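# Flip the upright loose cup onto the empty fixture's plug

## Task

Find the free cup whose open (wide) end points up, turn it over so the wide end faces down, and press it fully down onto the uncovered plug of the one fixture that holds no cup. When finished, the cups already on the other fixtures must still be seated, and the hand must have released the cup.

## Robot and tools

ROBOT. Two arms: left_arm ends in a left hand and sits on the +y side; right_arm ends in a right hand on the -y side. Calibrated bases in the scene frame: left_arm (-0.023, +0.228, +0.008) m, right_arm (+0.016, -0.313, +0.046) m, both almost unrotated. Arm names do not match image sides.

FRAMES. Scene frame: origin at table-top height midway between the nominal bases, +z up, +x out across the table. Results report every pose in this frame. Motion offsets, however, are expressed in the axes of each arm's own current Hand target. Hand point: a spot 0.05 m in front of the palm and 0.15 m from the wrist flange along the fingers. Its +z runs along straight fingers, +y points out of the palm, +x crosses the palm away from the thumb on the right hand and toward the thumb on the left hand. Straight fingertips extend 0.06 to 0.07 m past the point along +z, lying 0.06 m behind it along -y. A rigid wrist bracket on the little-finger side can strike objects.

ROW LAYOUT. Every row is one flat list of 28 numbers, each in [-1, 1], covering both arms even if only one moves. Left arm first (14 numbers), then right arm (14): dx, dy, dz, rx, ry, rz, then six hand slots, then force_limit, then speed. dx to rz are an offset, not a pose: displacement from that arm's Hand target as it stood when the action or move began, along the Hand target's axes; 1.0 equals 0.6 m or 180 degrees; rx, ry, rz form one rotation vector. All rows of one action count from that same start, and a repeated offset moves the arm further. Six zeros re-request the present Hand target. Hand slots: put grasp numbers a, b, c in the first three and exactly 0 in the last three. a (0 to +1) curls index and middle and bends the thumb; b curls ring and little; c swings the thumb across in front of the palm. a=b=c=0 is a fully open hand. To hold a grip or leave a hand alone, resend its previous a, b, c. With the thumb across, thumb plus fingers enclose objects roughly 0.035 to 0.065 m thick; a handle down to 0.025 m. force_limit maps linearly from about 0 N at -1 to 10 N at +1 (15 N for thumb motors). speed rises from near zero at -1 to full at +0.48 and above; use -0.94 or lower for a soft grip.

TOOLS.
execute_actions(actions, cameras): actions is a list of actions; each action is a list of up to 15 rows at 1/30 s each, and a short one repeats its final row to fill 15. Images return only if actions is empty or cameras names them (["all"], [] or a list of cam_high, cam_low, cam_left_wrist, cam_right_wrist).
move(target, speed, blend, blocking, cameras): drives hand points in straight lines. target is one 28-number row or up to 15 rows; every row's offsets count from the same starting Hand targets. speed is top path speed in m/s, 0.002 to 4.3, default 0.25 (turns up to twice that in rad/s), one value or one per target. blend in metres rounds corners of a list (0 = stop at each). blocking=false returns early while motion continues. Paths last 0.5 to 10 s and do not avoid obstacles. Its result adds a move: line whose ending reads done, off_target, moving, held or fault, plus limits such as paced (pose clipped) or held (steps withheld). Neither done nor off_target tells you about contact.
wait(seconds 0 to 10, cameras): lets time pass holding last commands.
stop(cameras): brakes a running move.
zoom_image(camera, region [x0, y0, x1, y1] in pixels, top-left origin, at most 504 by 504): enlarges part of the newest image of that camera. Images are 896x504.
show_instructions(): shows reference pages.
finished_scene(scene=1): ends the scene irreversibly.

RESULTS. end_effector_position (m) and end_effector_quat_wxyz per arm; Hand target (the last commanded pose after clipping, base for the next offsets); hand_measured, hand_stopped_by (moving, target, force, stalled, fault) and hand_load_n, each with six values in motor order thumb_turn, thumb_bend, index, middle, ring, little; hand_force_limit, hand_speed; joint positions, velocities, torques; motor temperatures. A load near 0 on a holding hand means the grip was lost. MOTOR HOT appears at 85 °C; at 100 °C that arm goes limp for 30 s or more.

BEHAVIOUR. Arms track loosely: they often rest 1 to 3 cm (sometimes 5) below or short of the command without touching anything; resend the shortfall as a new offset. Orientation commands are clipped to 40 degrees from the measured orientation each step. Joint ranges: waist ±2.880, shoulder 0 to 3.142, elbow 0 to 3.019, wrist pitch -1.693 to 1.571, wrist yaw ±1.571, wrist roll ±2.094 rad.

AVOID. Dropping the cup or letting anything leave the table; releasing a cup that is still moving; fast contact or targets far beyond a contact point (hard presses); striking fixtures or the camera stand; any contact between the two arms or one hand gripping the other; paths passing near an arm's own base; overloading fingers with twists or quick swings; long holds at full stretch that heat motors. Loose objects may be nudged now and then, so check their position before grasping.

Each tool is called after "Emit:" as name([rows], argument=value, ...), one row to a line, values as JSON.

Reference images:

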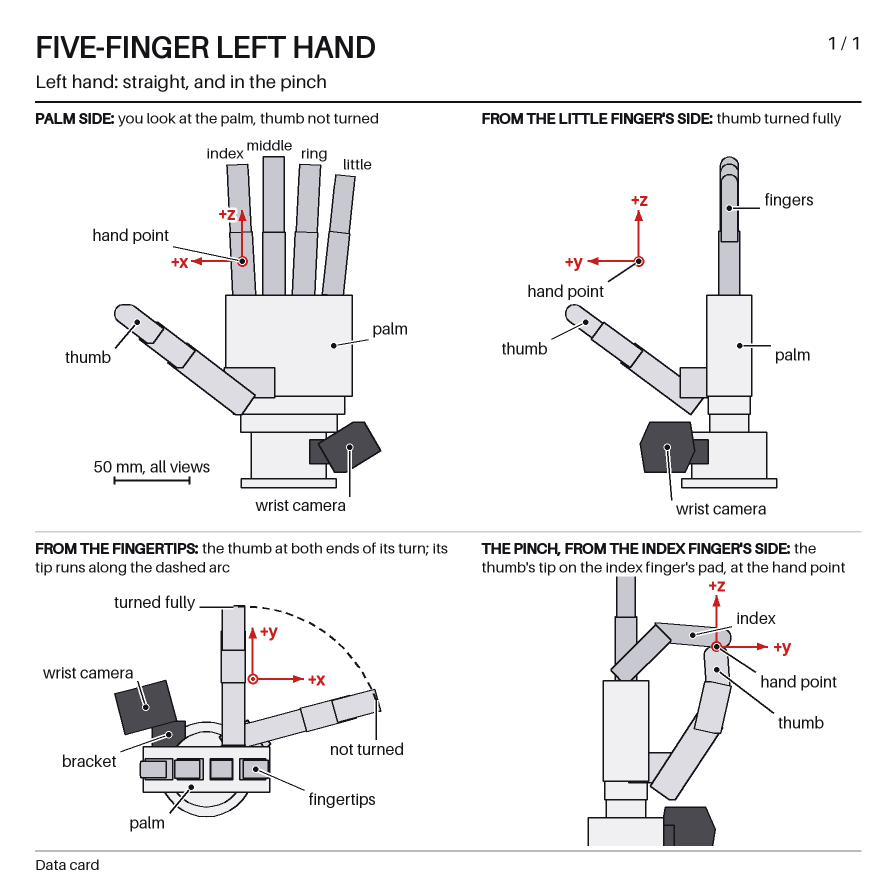

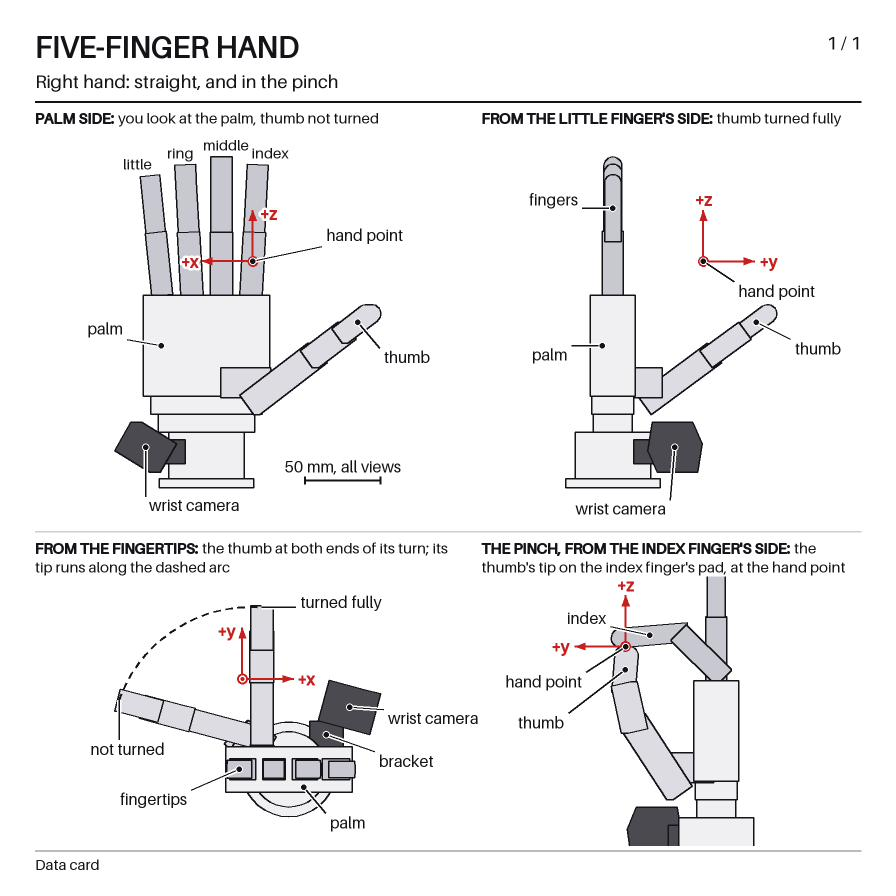

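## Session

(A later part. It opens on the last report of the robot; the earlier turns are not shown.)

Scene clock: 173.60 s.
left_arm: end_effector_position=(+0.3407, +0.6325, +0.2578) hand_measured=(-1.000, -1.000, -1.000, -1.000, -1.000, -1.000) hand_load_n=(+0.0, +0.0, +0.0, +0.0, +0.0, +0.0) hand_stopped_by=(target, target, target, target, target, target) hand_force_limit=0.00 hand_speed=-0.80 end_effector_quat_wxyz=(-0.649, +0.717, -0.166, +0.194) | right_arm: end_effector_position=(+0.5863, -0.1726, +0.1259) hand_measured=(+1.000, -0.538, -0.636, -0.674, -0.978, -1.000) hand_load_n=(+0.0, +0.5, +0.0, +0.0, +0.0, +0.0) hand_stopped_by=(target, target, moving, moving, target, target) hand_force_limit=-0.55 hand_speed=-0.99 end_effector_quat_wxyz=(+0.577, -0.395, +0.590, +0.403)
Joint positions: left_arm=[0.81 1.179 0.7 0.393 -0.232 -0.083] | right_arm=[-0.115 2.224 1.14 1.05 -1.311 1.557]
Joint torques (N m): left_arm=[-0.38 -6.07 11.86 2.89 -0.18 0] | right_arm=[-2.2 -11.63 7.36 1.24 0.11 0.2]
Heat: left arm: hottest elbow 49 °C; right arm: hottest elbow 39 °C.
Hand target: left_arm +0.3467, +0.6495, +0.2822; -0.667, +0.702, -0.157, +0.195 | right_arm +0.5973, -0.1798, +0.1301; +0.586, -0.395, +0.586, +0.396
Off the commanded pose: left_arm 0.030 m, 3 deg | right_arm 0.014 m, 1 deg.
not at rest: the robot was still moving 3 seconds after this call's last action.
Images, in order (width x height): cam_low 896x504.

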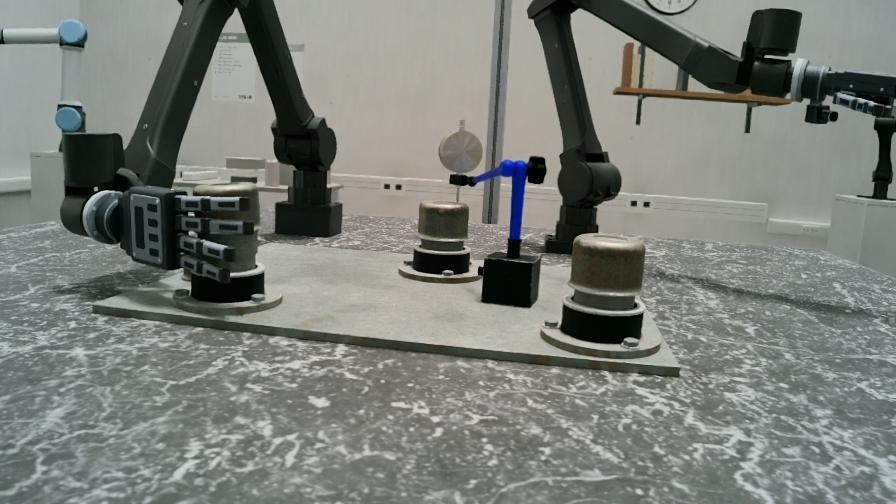

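Emit:
zoom_image(camera="cam_low", region=[160, 160, 290, 290])

Emit:
wait(seconds=0.5, cameras=["cam_low", "cam_right_wrist", "cam_high"])

Scaled by 3.877 from the camera's 896x504 image, which has a finer 1280x720 frame.

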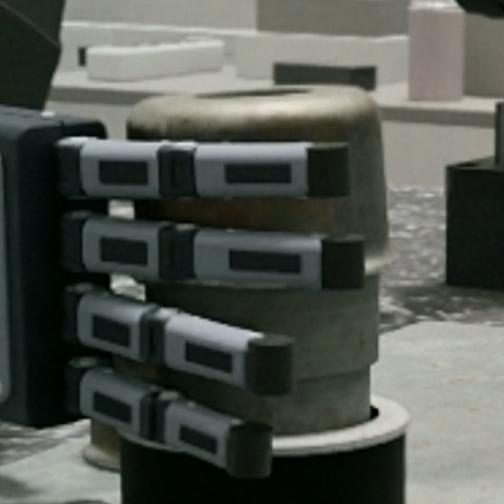

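Scene clock: 174.33 s.
left_arm: end_effector_position=(+0.3407, +0.6325, +0.2578) hand_measured=(-1.000, -1.000, -1.000, -1.000, -1.000, -1.000) hand_load_n=(+0.0, +0.0, +0.0, +0.0, +0.0, +0.0) hand_stopped_by=(target, target, target, target, target, target) hand_force_limit=0.00 hand_speed=-0.80 end_effector_quat_wxyz=(-0.649, +0.717, -0.166, +0.194) | right_arm: end_effector_position=(+0.5863, -0.1726, +0.1259) hand_measured=(+1.000, -0.538, -0.656, -0.692, -0.978, -1.000) hand_load_n=(+0.0, +1.0, +0.0, +0.0, +0.0, +0.0) hand_stopped_by=(target, target, moving, moving, target, target) hand_force_limit=-0.55 hand_speed=-0.99 end_effector_quat_wxyz=(+0.577, -0.395, +0.590, +0.403)
Joint positions: left_arm=[0.81 1.179 0.7 0.393 -0.232 -0.083] | right_arm=[-0.115 2.224 1.14 1.05 -1.311 1.557]
Joint torques (N m): left_arm=[0.5 -6.18 11.81 2.82 -0.19 -0.02] | right_arm=[-2.43 -11.81 7.34 1.24 0.11 0.21]
Heat: left arm: hottest elbow 49 °C; right arm: hottest elbow 38 °C.
Hand target: left_arm +0.3467, +0.6495, +0.2822; -0.667, +0.702, -0.157, +0.195 | right_arm +0.5973, -0.1798, +0.1301; +0.586, -0.395, +0.586, +0.396
Off the commanded pose: left_arm 0.030 m, 3 deg | right_arm 0.014 m, 1 deg.
wait: 0.50 s; no rest
Images, in order (width x height): cam_high 896x504, cam_low 896x504, cam_right_wrist 896x504.

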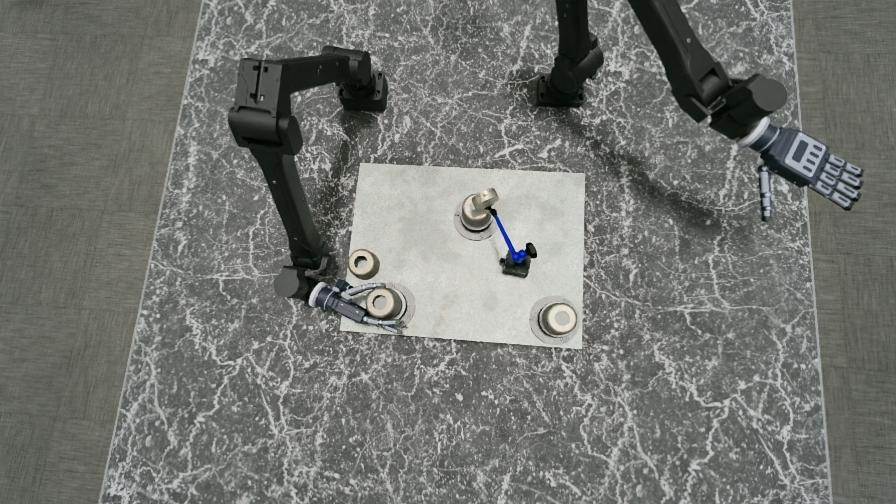

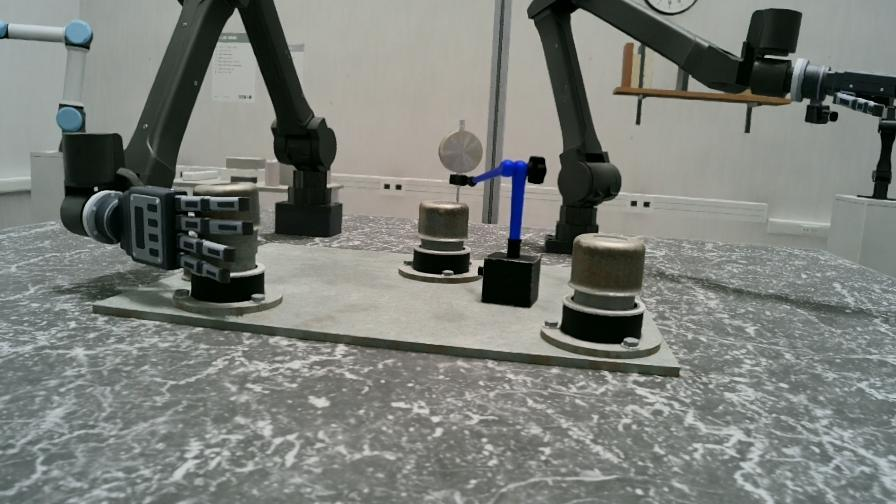

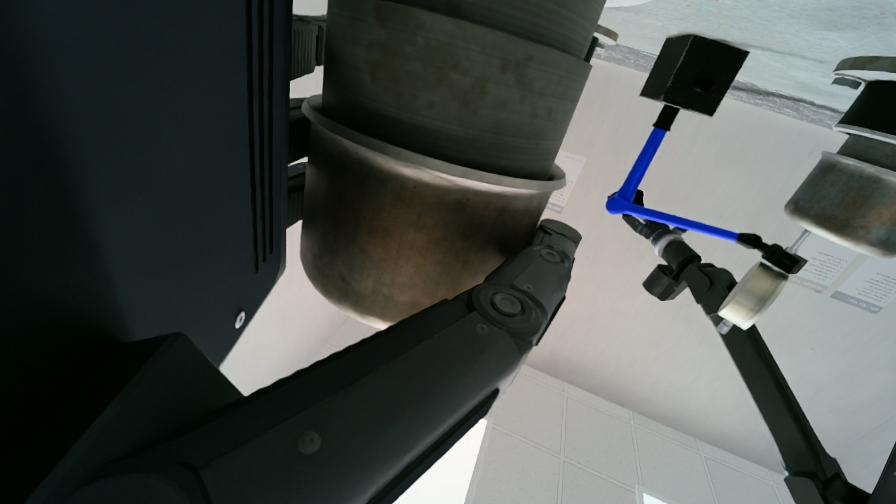

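Emit:
execute_actions([
  [[0,0,0,0,0,0,0,0,0,0,0,0,0,-0.8,0,0,0,0,0,0,0,0,1,0,0,0,-0.55,-0.8]],
], cameras=["cam_low","cam_high","cam_right_wrist"])

Emit:
zoom_image(camera="cam_low", region=[160, 160, 290, 290])

Emit:
zoom_image(camera="cam_high", region=[340, 250, 440, 350])

Scene clock: 178.07 s.
left_arm: end_effector_position=(+0.3407, +0.6325, +0.2578) hand_measured=(-1.000, -1.000, -1.000, -1.000, -1.000, -1.000) hand_load_n=(+0.0, +0.0, +0.0, +0.0, +0.0, +0.0) hand_stopped_by=(target, target, target, target, target, target) hand_force_limit=0.00 hand_speed=-0.80 end_effector_quat_wxyz=(-0.649, +0.717, -0.166, +0.194) | right_arm: end_effector_position=(+0.5865, -0.1733, +0.1259) hand_measured=(+1.000, -0.650, -1.000, -1.000, -1.000, -1.000) hand_load_n=(+0.0, +0.0, +0.0, +0.0, +0.0, +0.0) hand_stopped_by=(target, target, target, target, target, target) hand_force_limit=-0.55 hand_speed=-0.80 end_effector_quat_wxyz=(+0.577, -0.394, +0.591, +0.403)
Joint positions: left_arm=[0.81 1.179 0.7 0.393 -0.232 -0.083] | right_arm=[-0.116 2.224 1.14 1.05 -1.31 1.558]
Joint torques (N m): left_arm=[0.26 -6.12 11.81 2.85 -0.17 -0.03] | right_arm=[-2.37 -11.63 7.39 1.22 0.1 0.21]
Heat: left arm: hottest elbow 49 °C; right arm: hottest elbow 38 °C.
Hand target: left_arm +0.3467, +0.6495, +0.2822; -0.667, +0.702, -0.157, +0.195 | right_arm +0.5974, -0.1799, +0.1301; +0.586, -0.395, +0.586, +0.396
Off the commanded pose: left_arm 0.030 m, 3 deg | right_arm 0.013 m, 1 deg.
Images, in order (width x height): cam_high 896x504, cam_low 896x504, cam_right_wrist 896x504.

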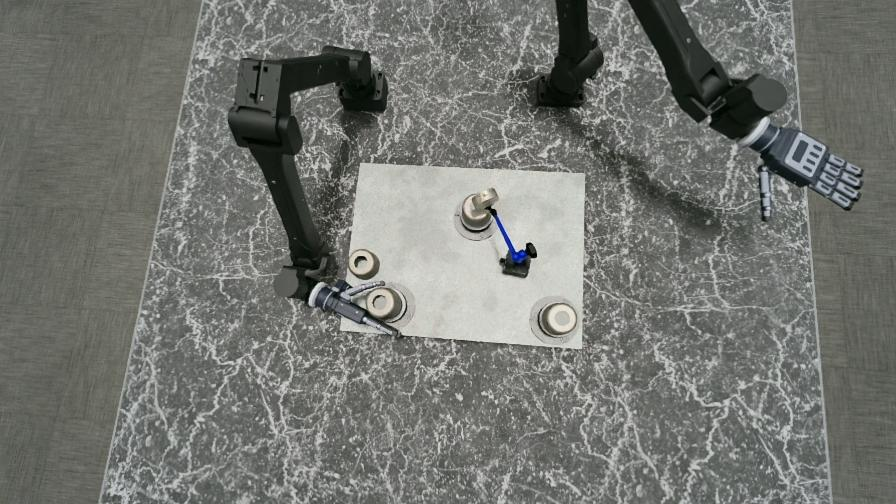

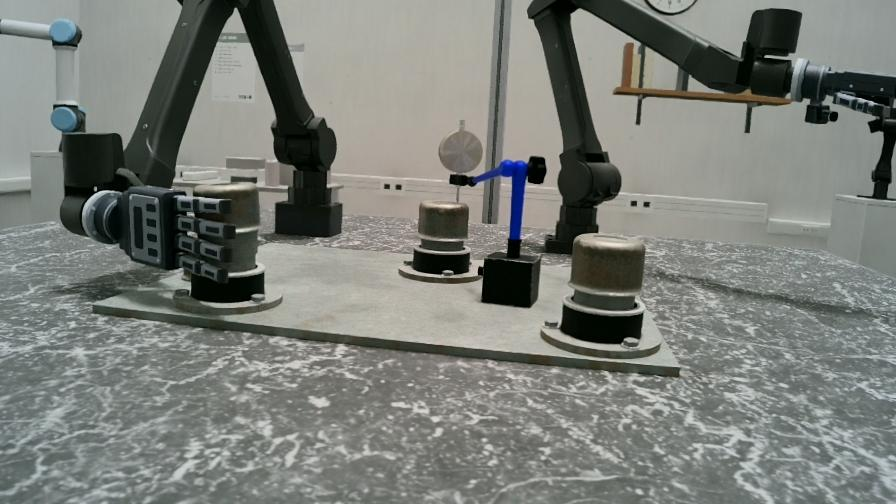

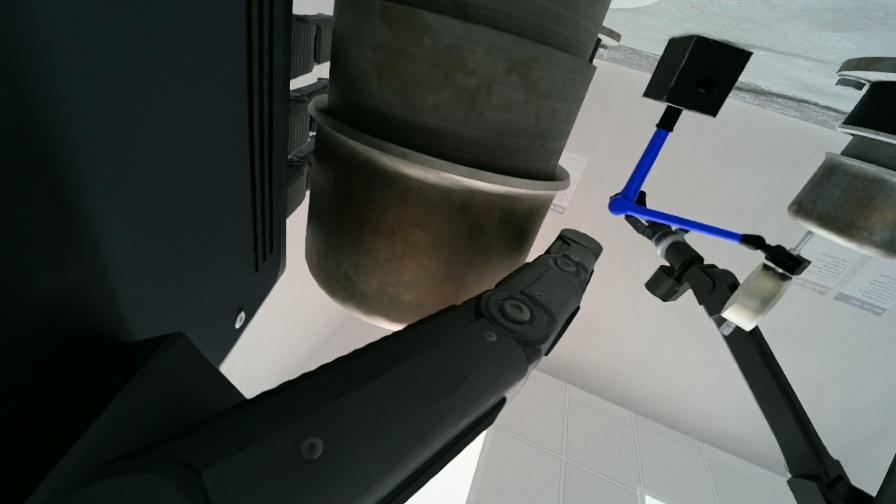

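Scaled by 3.877 from the camera's 896x504 image, which has a finer 1280x720 frame.

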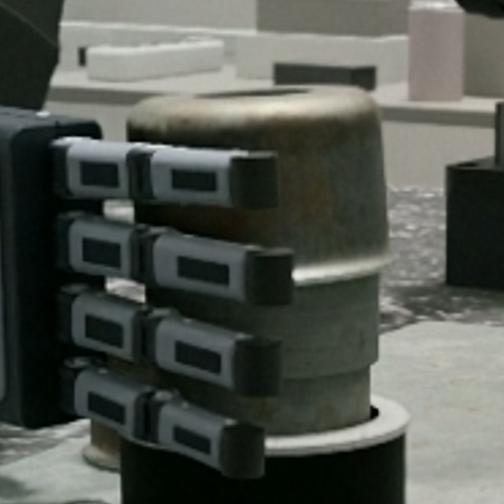

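Scaled by 5.040 from the camera's 896x504 image, which has a finer 1280x720 frame.

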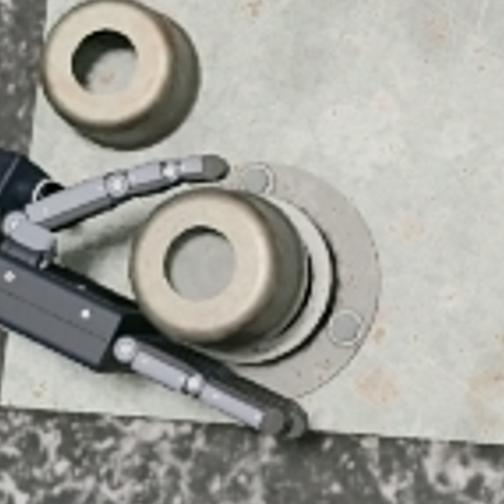

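Emit:
move([
  [0,0,0,0,0,0,0,0,0,0,0,0,0,-0.8,-0.003,0.01,-0.08,0,0,0,0,0,1,0,0,0,-0.55,-0.8],
  [0,0,0,0,0,0,0,0,0,0,0,0,0,-0.8,-0.22,0.01,-0.09,0,0,0,0,0,1,0,0,0,-0.55,-0.8],
], speed=0.08, cameras=["cam_low","cam_high","cam_right_wrist"])

Emit:
zoom_image(camera="cam_low", region=[160, 160, 290, 290])

Emit:
zoom_image(camera="cam_high", region=[340, 250, 440, 350])

Scene clock: 182.50 s.
left_arm: end_effector_position=(+0.3407, +0.6325, +0.2578) hand_measured=(-1.000, -1.000, -1.000, -1.000, -1.000, -1.000) hand_load_n=(+0.0, +0.0, +0.0, +0.0, +0.0, +0.0) hand_stopped_by=(target, target, target, target, target, target) hand_force_limit=0.00 hand_speed=-0.80 end_effector_quat_wxyz=(-0.649, +0.717, -0.166, +0.194) | right_arm: end_effector_position=(+0.5716, -0.2223, +0.2532) hand_measured=(+1.000, -0.650, -1.000, -1.000, -1.000, -1.000) hand_load_n=(+0.0, +0.0, +0.0, +0.0, +0.0, +0.0) hand_stopped_by=(target, target, target, target, target, target) hand_force_limit=-0.55 hand_speed=-0.80 end_effector_quat_wxyz=(+0.580, -0.391, +0.590, +0.404)
Joint positions: left_arm=[0.81 1.179 0.7 0.393 -0.232 -0.083] | right_arm=[-0.208 1.938 1.1 0.831 -1.399 1.588]
Joint torques (N m): left_arm=[0.79 -5.48 12.04 2.82 -0.2 0.01] | right_arm=[-2.2 -12.45 6.67 0.58 0.01 -0.05]
Motor temperatures (°C): left_arm=[36 33 50 30 28 31] | right_arm=[28 35 38 35 29 29]
Heat: left arm: hottest elbow 50 °C; right arm: hottest elbow 38 °C.
Hand target: left_arm +0.3467, +0.6495, +0.2822; -0.667, +0.702, -0.157, +0.195 | right_arm +0.5717, -0.2277, +0.2622; +0.586, -0.396, +0.586, +0.395
Off the commanded pose: left_arm 0.030 m, 3 deg | right_arm 0.010 m, 1 deg.
move: off_target (left_arm)
Images, in order (width x height): cam_high 896x504, cam_low 896x504, cam_right_wrist 896x504.

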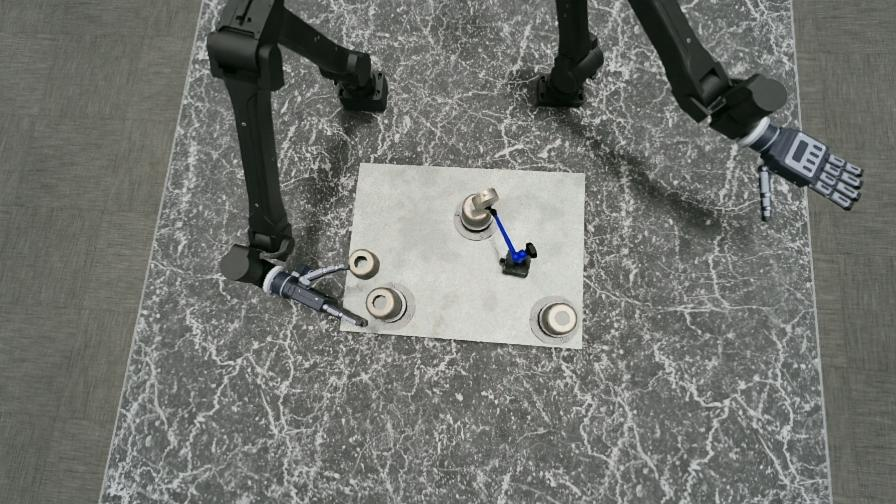

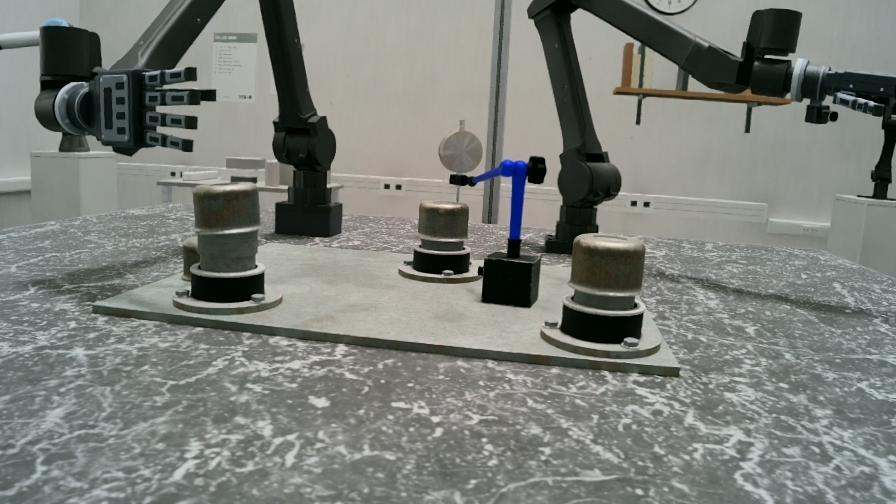

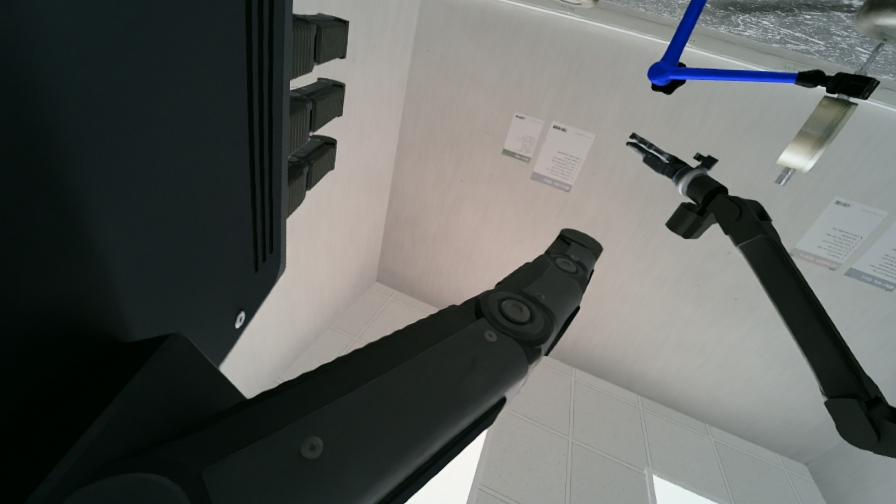

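Scaled by 3.877 from the camera's 896x504 image, which has a finer 1280x720 frame.

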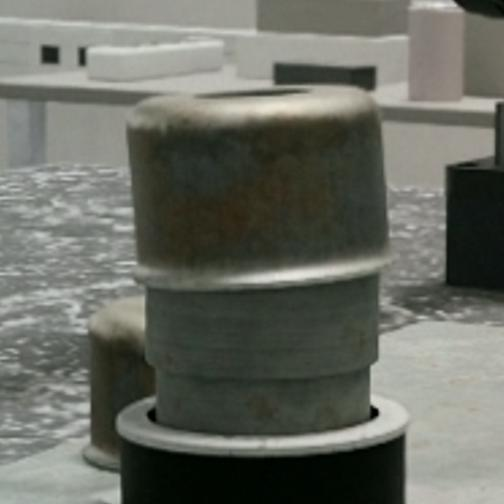

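Scaled by 5.040 from the camera's 896x504 image, which has a finer 1280x720 frame.

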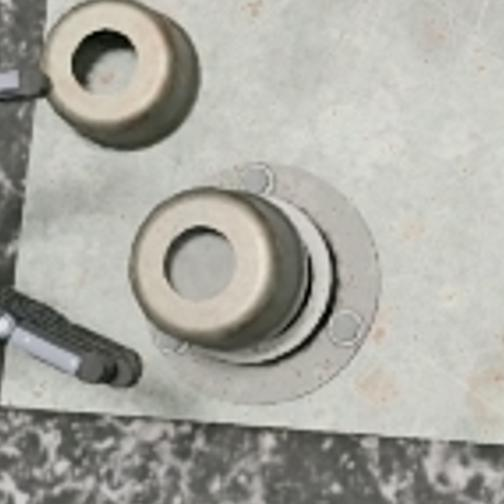

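Emit:
move(target=[0,0,0,0,0,0,0,0,0,0,0,0,0,-0.8,0.0783,-0.0395,0.188,0.2082,0.2082,-0.4678,0,0,0,0,0,0,-0.55,-0.5], speed=0.2, cameras=["cam_low","cam_high","cam_right_wrist"])

Emit:
zoom_image(camera="cam_high", region=[300, 210, 460, 370])

Emit:
zoom_image(camera="cam_low", region=[120, 60, 340, 280])

Scene clock: 190.00 s.
left_arm: end_effector_position=(+0.3407, +0.6325, +0.2578) hand_measured=(-1.000, -1.000, -1.000, -1.000, -1.000, -1.000) hand_load_n=(-0.5, +0.0, +0.0, +0.0, +0.0, +0.0) hand_stopped_by=(target, target, target, target, target, target) hand_force_limit=0.00 hand_speed=-0.80 end_effector_quat_wxyz=(-0.649, +0.717, -0.166, +0.194) | right_arm: end_effector_position=(+0.6360, -0.1348, +0.2226) hand_measured=(-1.000, -1.000, -1.000, -1.000, -1.000, -1.000) hand_load_n=(+0.0, +0.0, +0.0, +0.0, +0.0, +0.0) hand_stopped_by=(target, target, target, target, target, target) hand_force_limit=-0.55 hand_speed=-0.50 end_effector_quat_wxyz=(+0.581, -0.576, +0.409, -0.403)
Joint positions: left_arm=[0.81 1.179 0.7 0.393 -0.232 -0.083] | right_arm=[0.179 1.624 0.843 0.782 -0.164 0.011]
Joint torques (N m): left_arm=[0.26 -5.95 11.88 2.88 -0.21 -0.02] | right_arm=[-0.62 -7.18 6.91 2.07 0.22 -0.04]
Heat: left arm: hottest elbow 50 °C; right arm: hottest elbow 38 °C.
Hand target: left_arm +0.3467, +0.6495, +0.2822; -0.667, +0.702, -0.157, +0.195 | right_arm +0.6358, -0.1320, +0.2152; +0.579, -0.579, +0.406, -0.405
Off the commanded pose: left_arm 0.030 m, 3 deg | right_arm 0.008 m, 1 deg.
move: off_target (left_arm)
Images, in order (width x height): cam_high 896x504, cam_low 896x504, cam_right_wrist 896x504.

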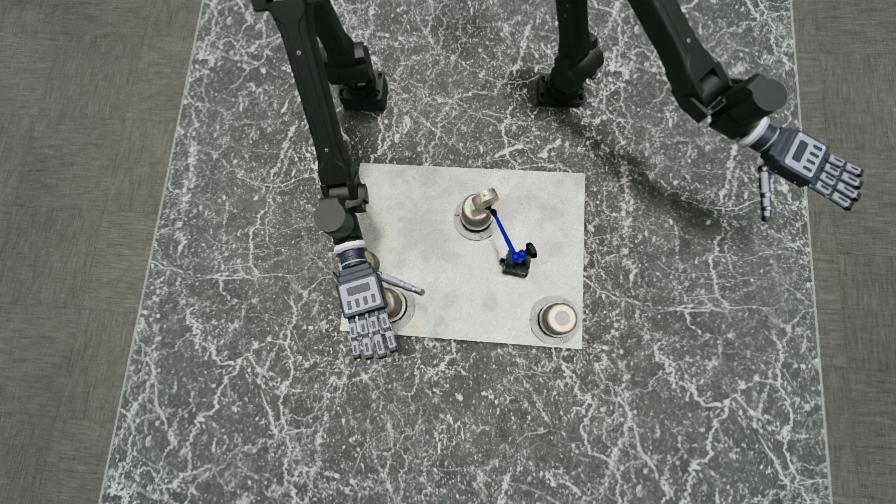

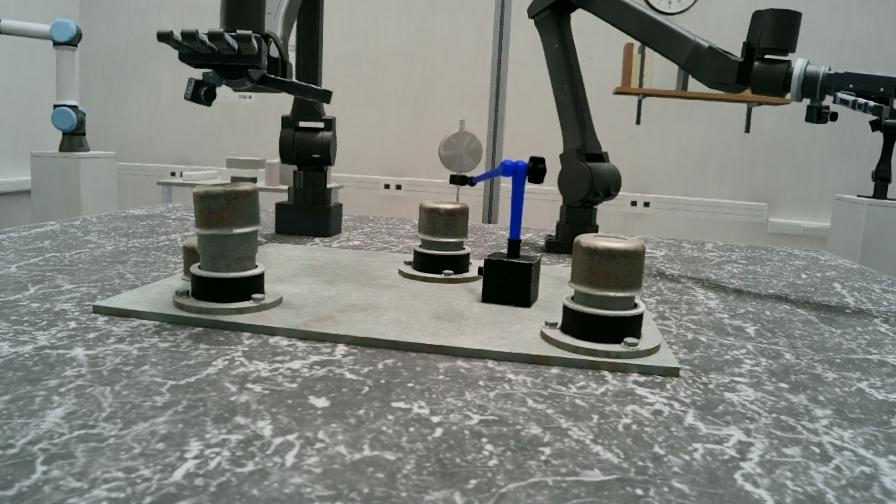

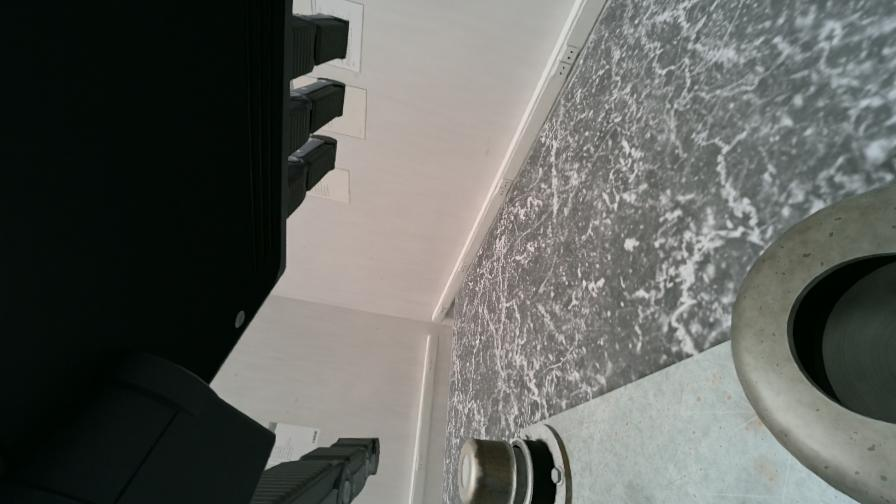

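Scaled by 3.150 from the camera's 896x504 image, which has a finer 1280x720 frame.

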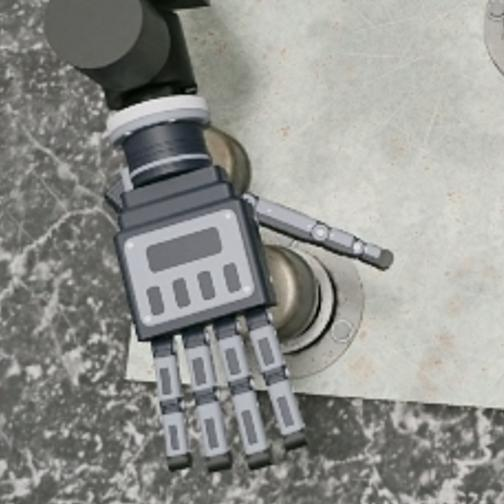

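Scaled by 2.291 from the camera's 896x504 image, which has a finer 1280x720 frame.

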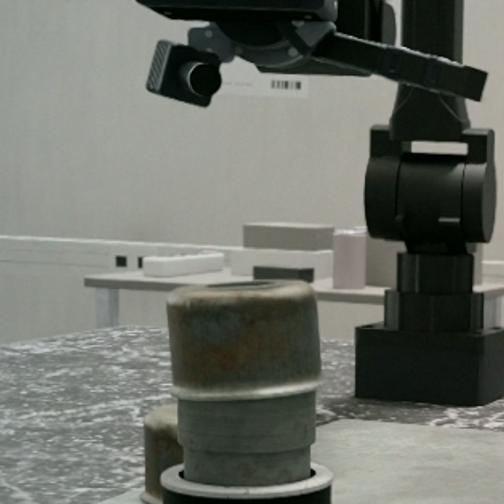

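Emit:
move(target=[0,0,0,0,0,0,0,0,0,0,0,0,0,-0.8,-0.0172,0.16,-0.0328,0,0,0,0,0,0,0,0,0,-0.55,-0.5], speed=0.1, cameras=["cam_low","cam_high","cam_right_wrist"])

Emit:
zoom_image(camera="cam_low", region=[120, 100, 320, 300])

Emit:
zoom_image(camera="cam_high", region=[300, 210, 460, 370])

Scene clock: 193.93 s.
left_arm: end_effector_position=(+0.3407, +0.6325, +0.2578) hand_measured=(-1.000, -1.000, -1.000, -1.000, -1.000, -1.000) hand_load_n=(-0.5, +0.0, +0.0, +0.0, +0.0, +0.0) hand_stopped_by=(target, target, target, target, target, target) hand_force_limit=0.00 hand_speed=-0.80 end_effector_quat_wxyz=(-0.649, +0.717, -0.166, +0.194) | right_arm: end_effector_position=(+0.6153, -0.1336, +0.1226) hand_measured=(-1.000, -1.000, -1.000, -1.000, -1.000, -1.000) hand_load_n=(+0.0, +0.0, +0.0, +0.0, +0.0, +0.0) hand_stopped_by=(target, target, target, target, target, target) hand_force_limit=-0.55 hand_speed=-0.50 end_effector_quat_wxyz=(+0.579, -0.577, +0.412, -0.403)
Joint positions: left_arm=[0.81 1.179 0.7 0.393 -0.232 -0.083] | right_arm=[0.192 1.838 0.74 1.093 -0.147 0.01]
Joint torques (N m): left_arm=[0.67 -6.12 11.97 2.92 -0.18 -0.02] | right_arm=[-0.5 -7.94 5.14 2.09 0.23 -0.05]
Heat: left arm: hottest elbow 50 °C; right arm: hottest elbow 38 °C.
Hand target: left_arm +0.3467, +0.6495, +0.2822; -0.667, +0.702, -0.157, +0.195 | right_arm +0.6137, -0.1290, +0.1192; +0.579, -0.579, +0.406, -0.405
Off the commanded pose: left_arm 0.030 m, 3 deg | right_arm 0.006 m, 1 deg.
move: off_target (left_arm)
Images, in order (width x height): cam_high 896x504, cam_low 896x504, cam_right_wrist 896x504.

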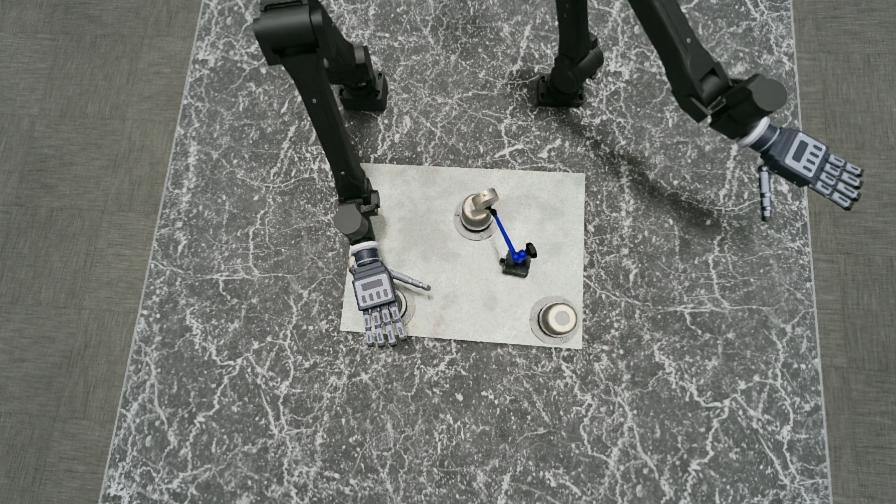

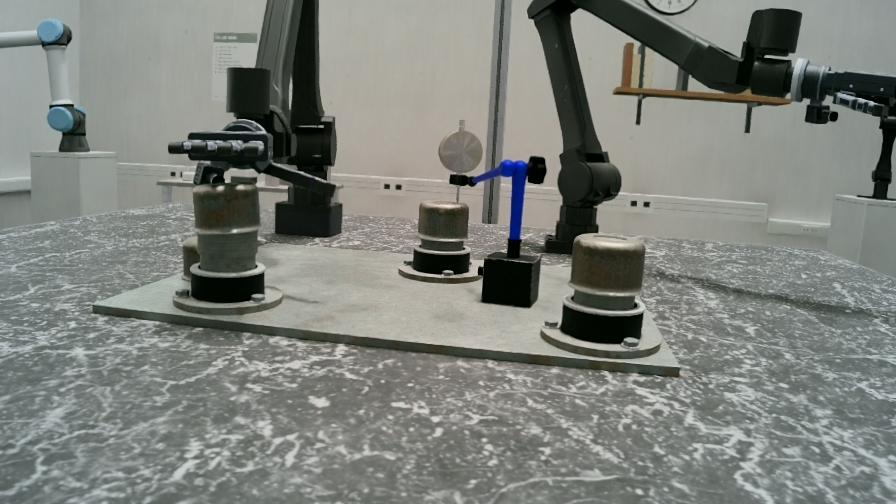

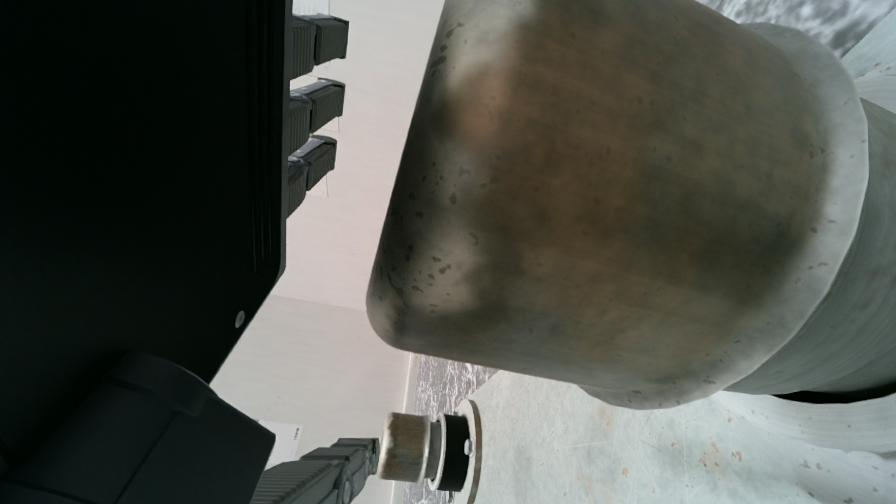

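Scaled by 2.520 from the camera's 896x504 image, which has a finer 1280x720 frame.

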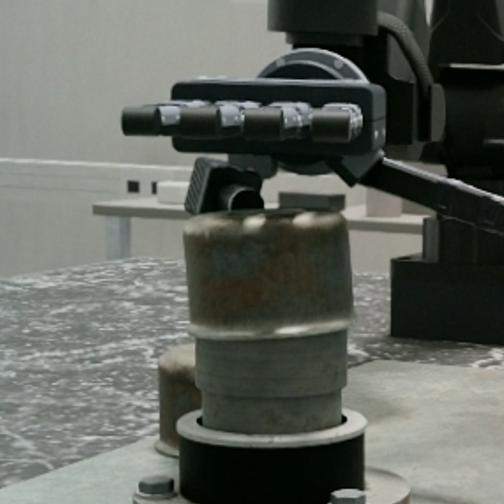

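Scaled by 3.150 from the camera's 896x504 image, which has a finer 1280x720 frame.

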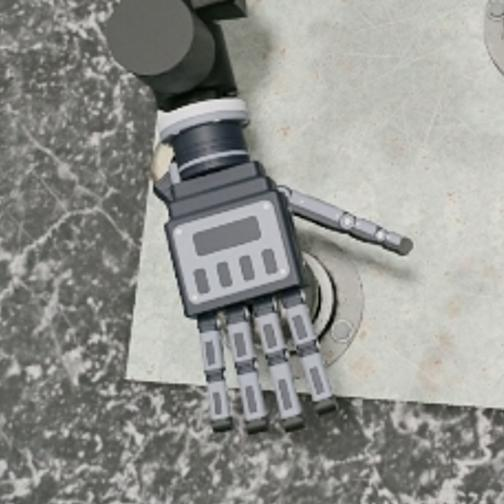

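Emit:
move(target=[0,0,0,0,0,0,0,0,0,0,0,0,0,-0.8,0,0.03,0,0,0,0,0,0,0,0,0,0,-0.55,-0.5], speed=0.04, cameras=["cam_low"])

Emit:
zoom_image(camera="cam_low", region=[120, 100, 320, 300])

Scene clock: 195.80 s.
left_arm: end_effector_position=(+0.3407, +0.6325, +0.2578) hand_measured=(-1.000, -1.000, -1.000, -1.000, -1.000, -1.000) hand_load_n=(+0.0, +0.0, +0.0, +0.0, +0.0, +0.0) hand_stopped_by=(target, target, target, target, target, target) hand_force_limit=0.00 hand_speed=-0.80 end_effector_quat_wxyz=(-0.649, +0.717, -0.166, +0.194) | right_arm: end_effector_position=(+0.6153, -0.1336, +0.1057) hand_measured=(-1.000, -1.000, -1.000, -1.000, -1.000, -1.000) hand_load_n=(+0.0, +0.0, +0.0, +0.0, +0.0, +0.0) hand_stopped_by=(target, target, target, target, target, target) hand_force_limit=-0.55 hand_speed=-0.50 end_effector_quat_wxyz=(+0.579, -0.577, +0.411, -0.403)
Joint positions: left_arm=[0.81 1.179 0.7 0.393 -0.232 -0.083] | right_arm=[0.192 1.889 0.74 1.146 -0.147 0.01]
Joint torques (N m): left_arm=[0.32 -6.18 11.84 2.97 -0.21 -0.01] | right_arm=[-0.26 -8.12 4.88 2.07 0.21 -0.04]
Heat: left arm: hottest elbow 50 °C; right arm: hottest elbow 38 °C.
Hand target: left_arm +0.3467, +0.6495, +0.2822; -0.667, +0.702, -0.157, +0.195 | right_arm +0.6137, -0.1289, +0.1013; +0.579, -0.579, +0.406, -0.405
Off the commanded pose: left_arm 0.030 m, 3 deg | right_arm 0.007 m, 1 deg.
move: off_target (left_arm)
Images, in order (width x height): cam_low 896x504.

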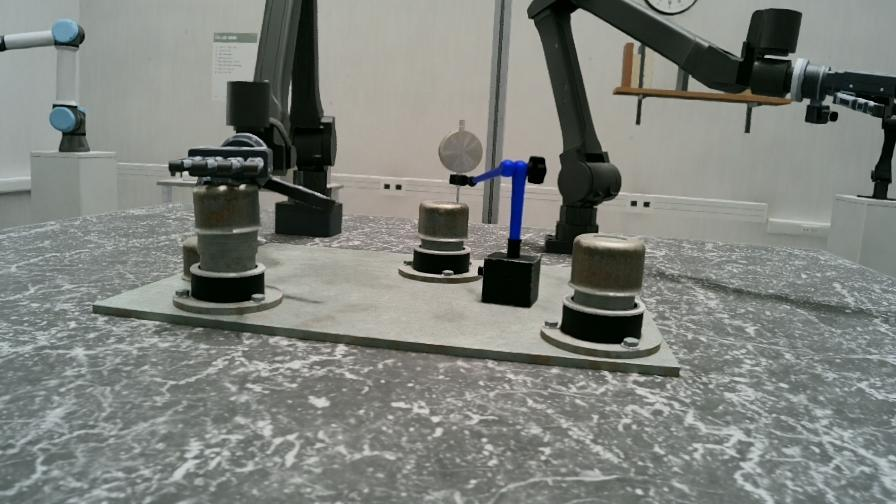

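Scaled by 2.520 from the camera's 896x504 image, which has a finer 1280x720 frame.

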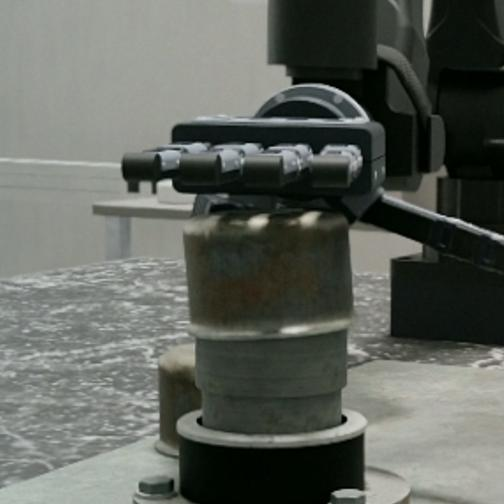

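Emit:
move(target=[0,0,0,0,0,0,0,0,0,0,0,0,0,-0.8,0,0.0133,0,0,0,0,0,0,0,0,0,0,-0.55,-0.5], speed=0.03, cameras=["cam_low"])

Emit:
zoom_image(camera="cam_low", region=[120, 100, 320, 300])

Scene clock: 196.93 s.
left_arm: end_effector_position=(+0.3407, +0.6325, +0.2578) hand_measured=(-1.000, -1.000, -1.000, -1.000, -1.000, -1.000) hand_load_n=(+0.0, +0.0, +0.0, +0.0, +0.0, -0.5) hand_stopped_by=(target, target, target, target, target, target) hand_force_limit=0.00 hand_speed=-0.80 end_effector_quat_wxyz=(-0.649, +0.717, -0.166, +0.194) | right_arm: end_effector_position=(+0.6150, -0.1337, +0.0979) hand_measured=(-1.000, -1.000, -1.000, -1.000, -1.000, -1.000) hand_load_n=(+0.0, +0.0, +0.0, +0.0, +0.0, -0.5) hand_stopped_by=(target, target, target, target, target, target) hand_force_limit=-0.55 hand_speed=-0.50 end_effector_quat_wxyz=(+0.579, -0.577, +0.411, -0.403)
Joint positions: left_arm=[0.81 1.179 0.7 0.393 -0.232 -0.083] | right_arm=[0.192 1.912 0.74 1.169 -0.147 0.01]
Joint torques (N m): left_arm=[0.67 -6.12 11.9 2.82 -0.17 -0.02] | right_arm=[-0.56 -7.94 4.75 2.1 0.22 -0.04]
Heat: left arm: hottest elbow 50 °C; right arm: hottest elbow 38 °C.
Hand target: left_arm +0.3467, +0.6495, +0.2822; -0.667, +0.702, -0.157, +0.195 | right_arm +0.6137, -0.1289, +0.0933; +0.579, -0.579, +0.405, -0.405
Off the commanded pose: left_arm 0.030 m, 3 deg | right_arm 0.007 m, 1 deg.
move: off_target (left_arm)
Images, in order (width x height): cam_low 896x504.

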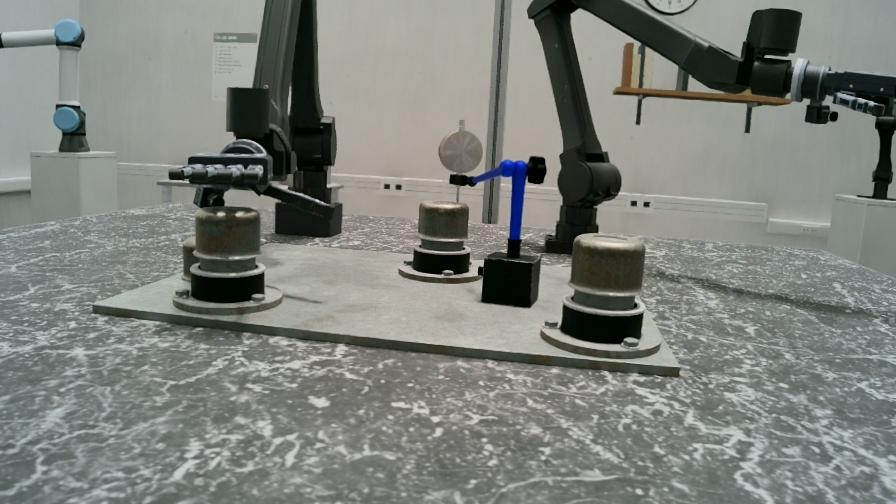

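Scaled by 2.520 from the camera's 896x504 image, which has a finer 1280x720 frame.

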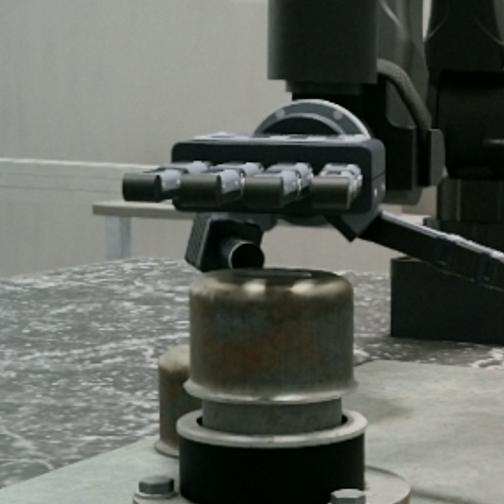

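Emit:
zoom_image(camera="cam_low", region=[160, 180, 300, 320])

Emit:
zoom_image(camera="cam_low", region=[530, 220, 680, 370])

Scaled by 3.600 from the camera's 896x504 image, which has a finer 1280x720 frame.

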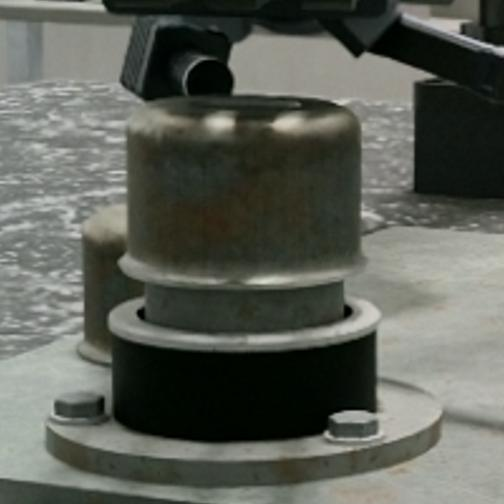

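Scaled by 3.360 from the camera's 896x504 image, which has a finer 1280x720 frame.

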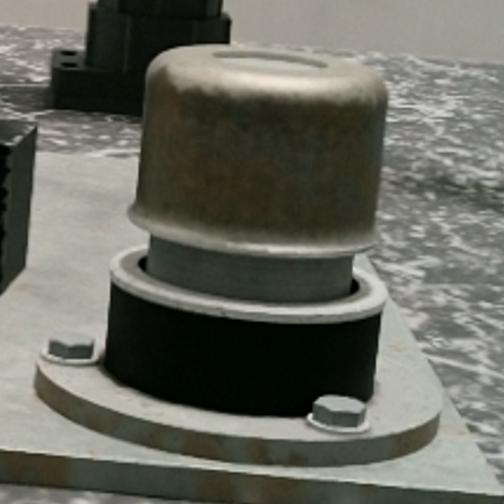

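Emit:
finished_scene()

The scene is finished: the task was done.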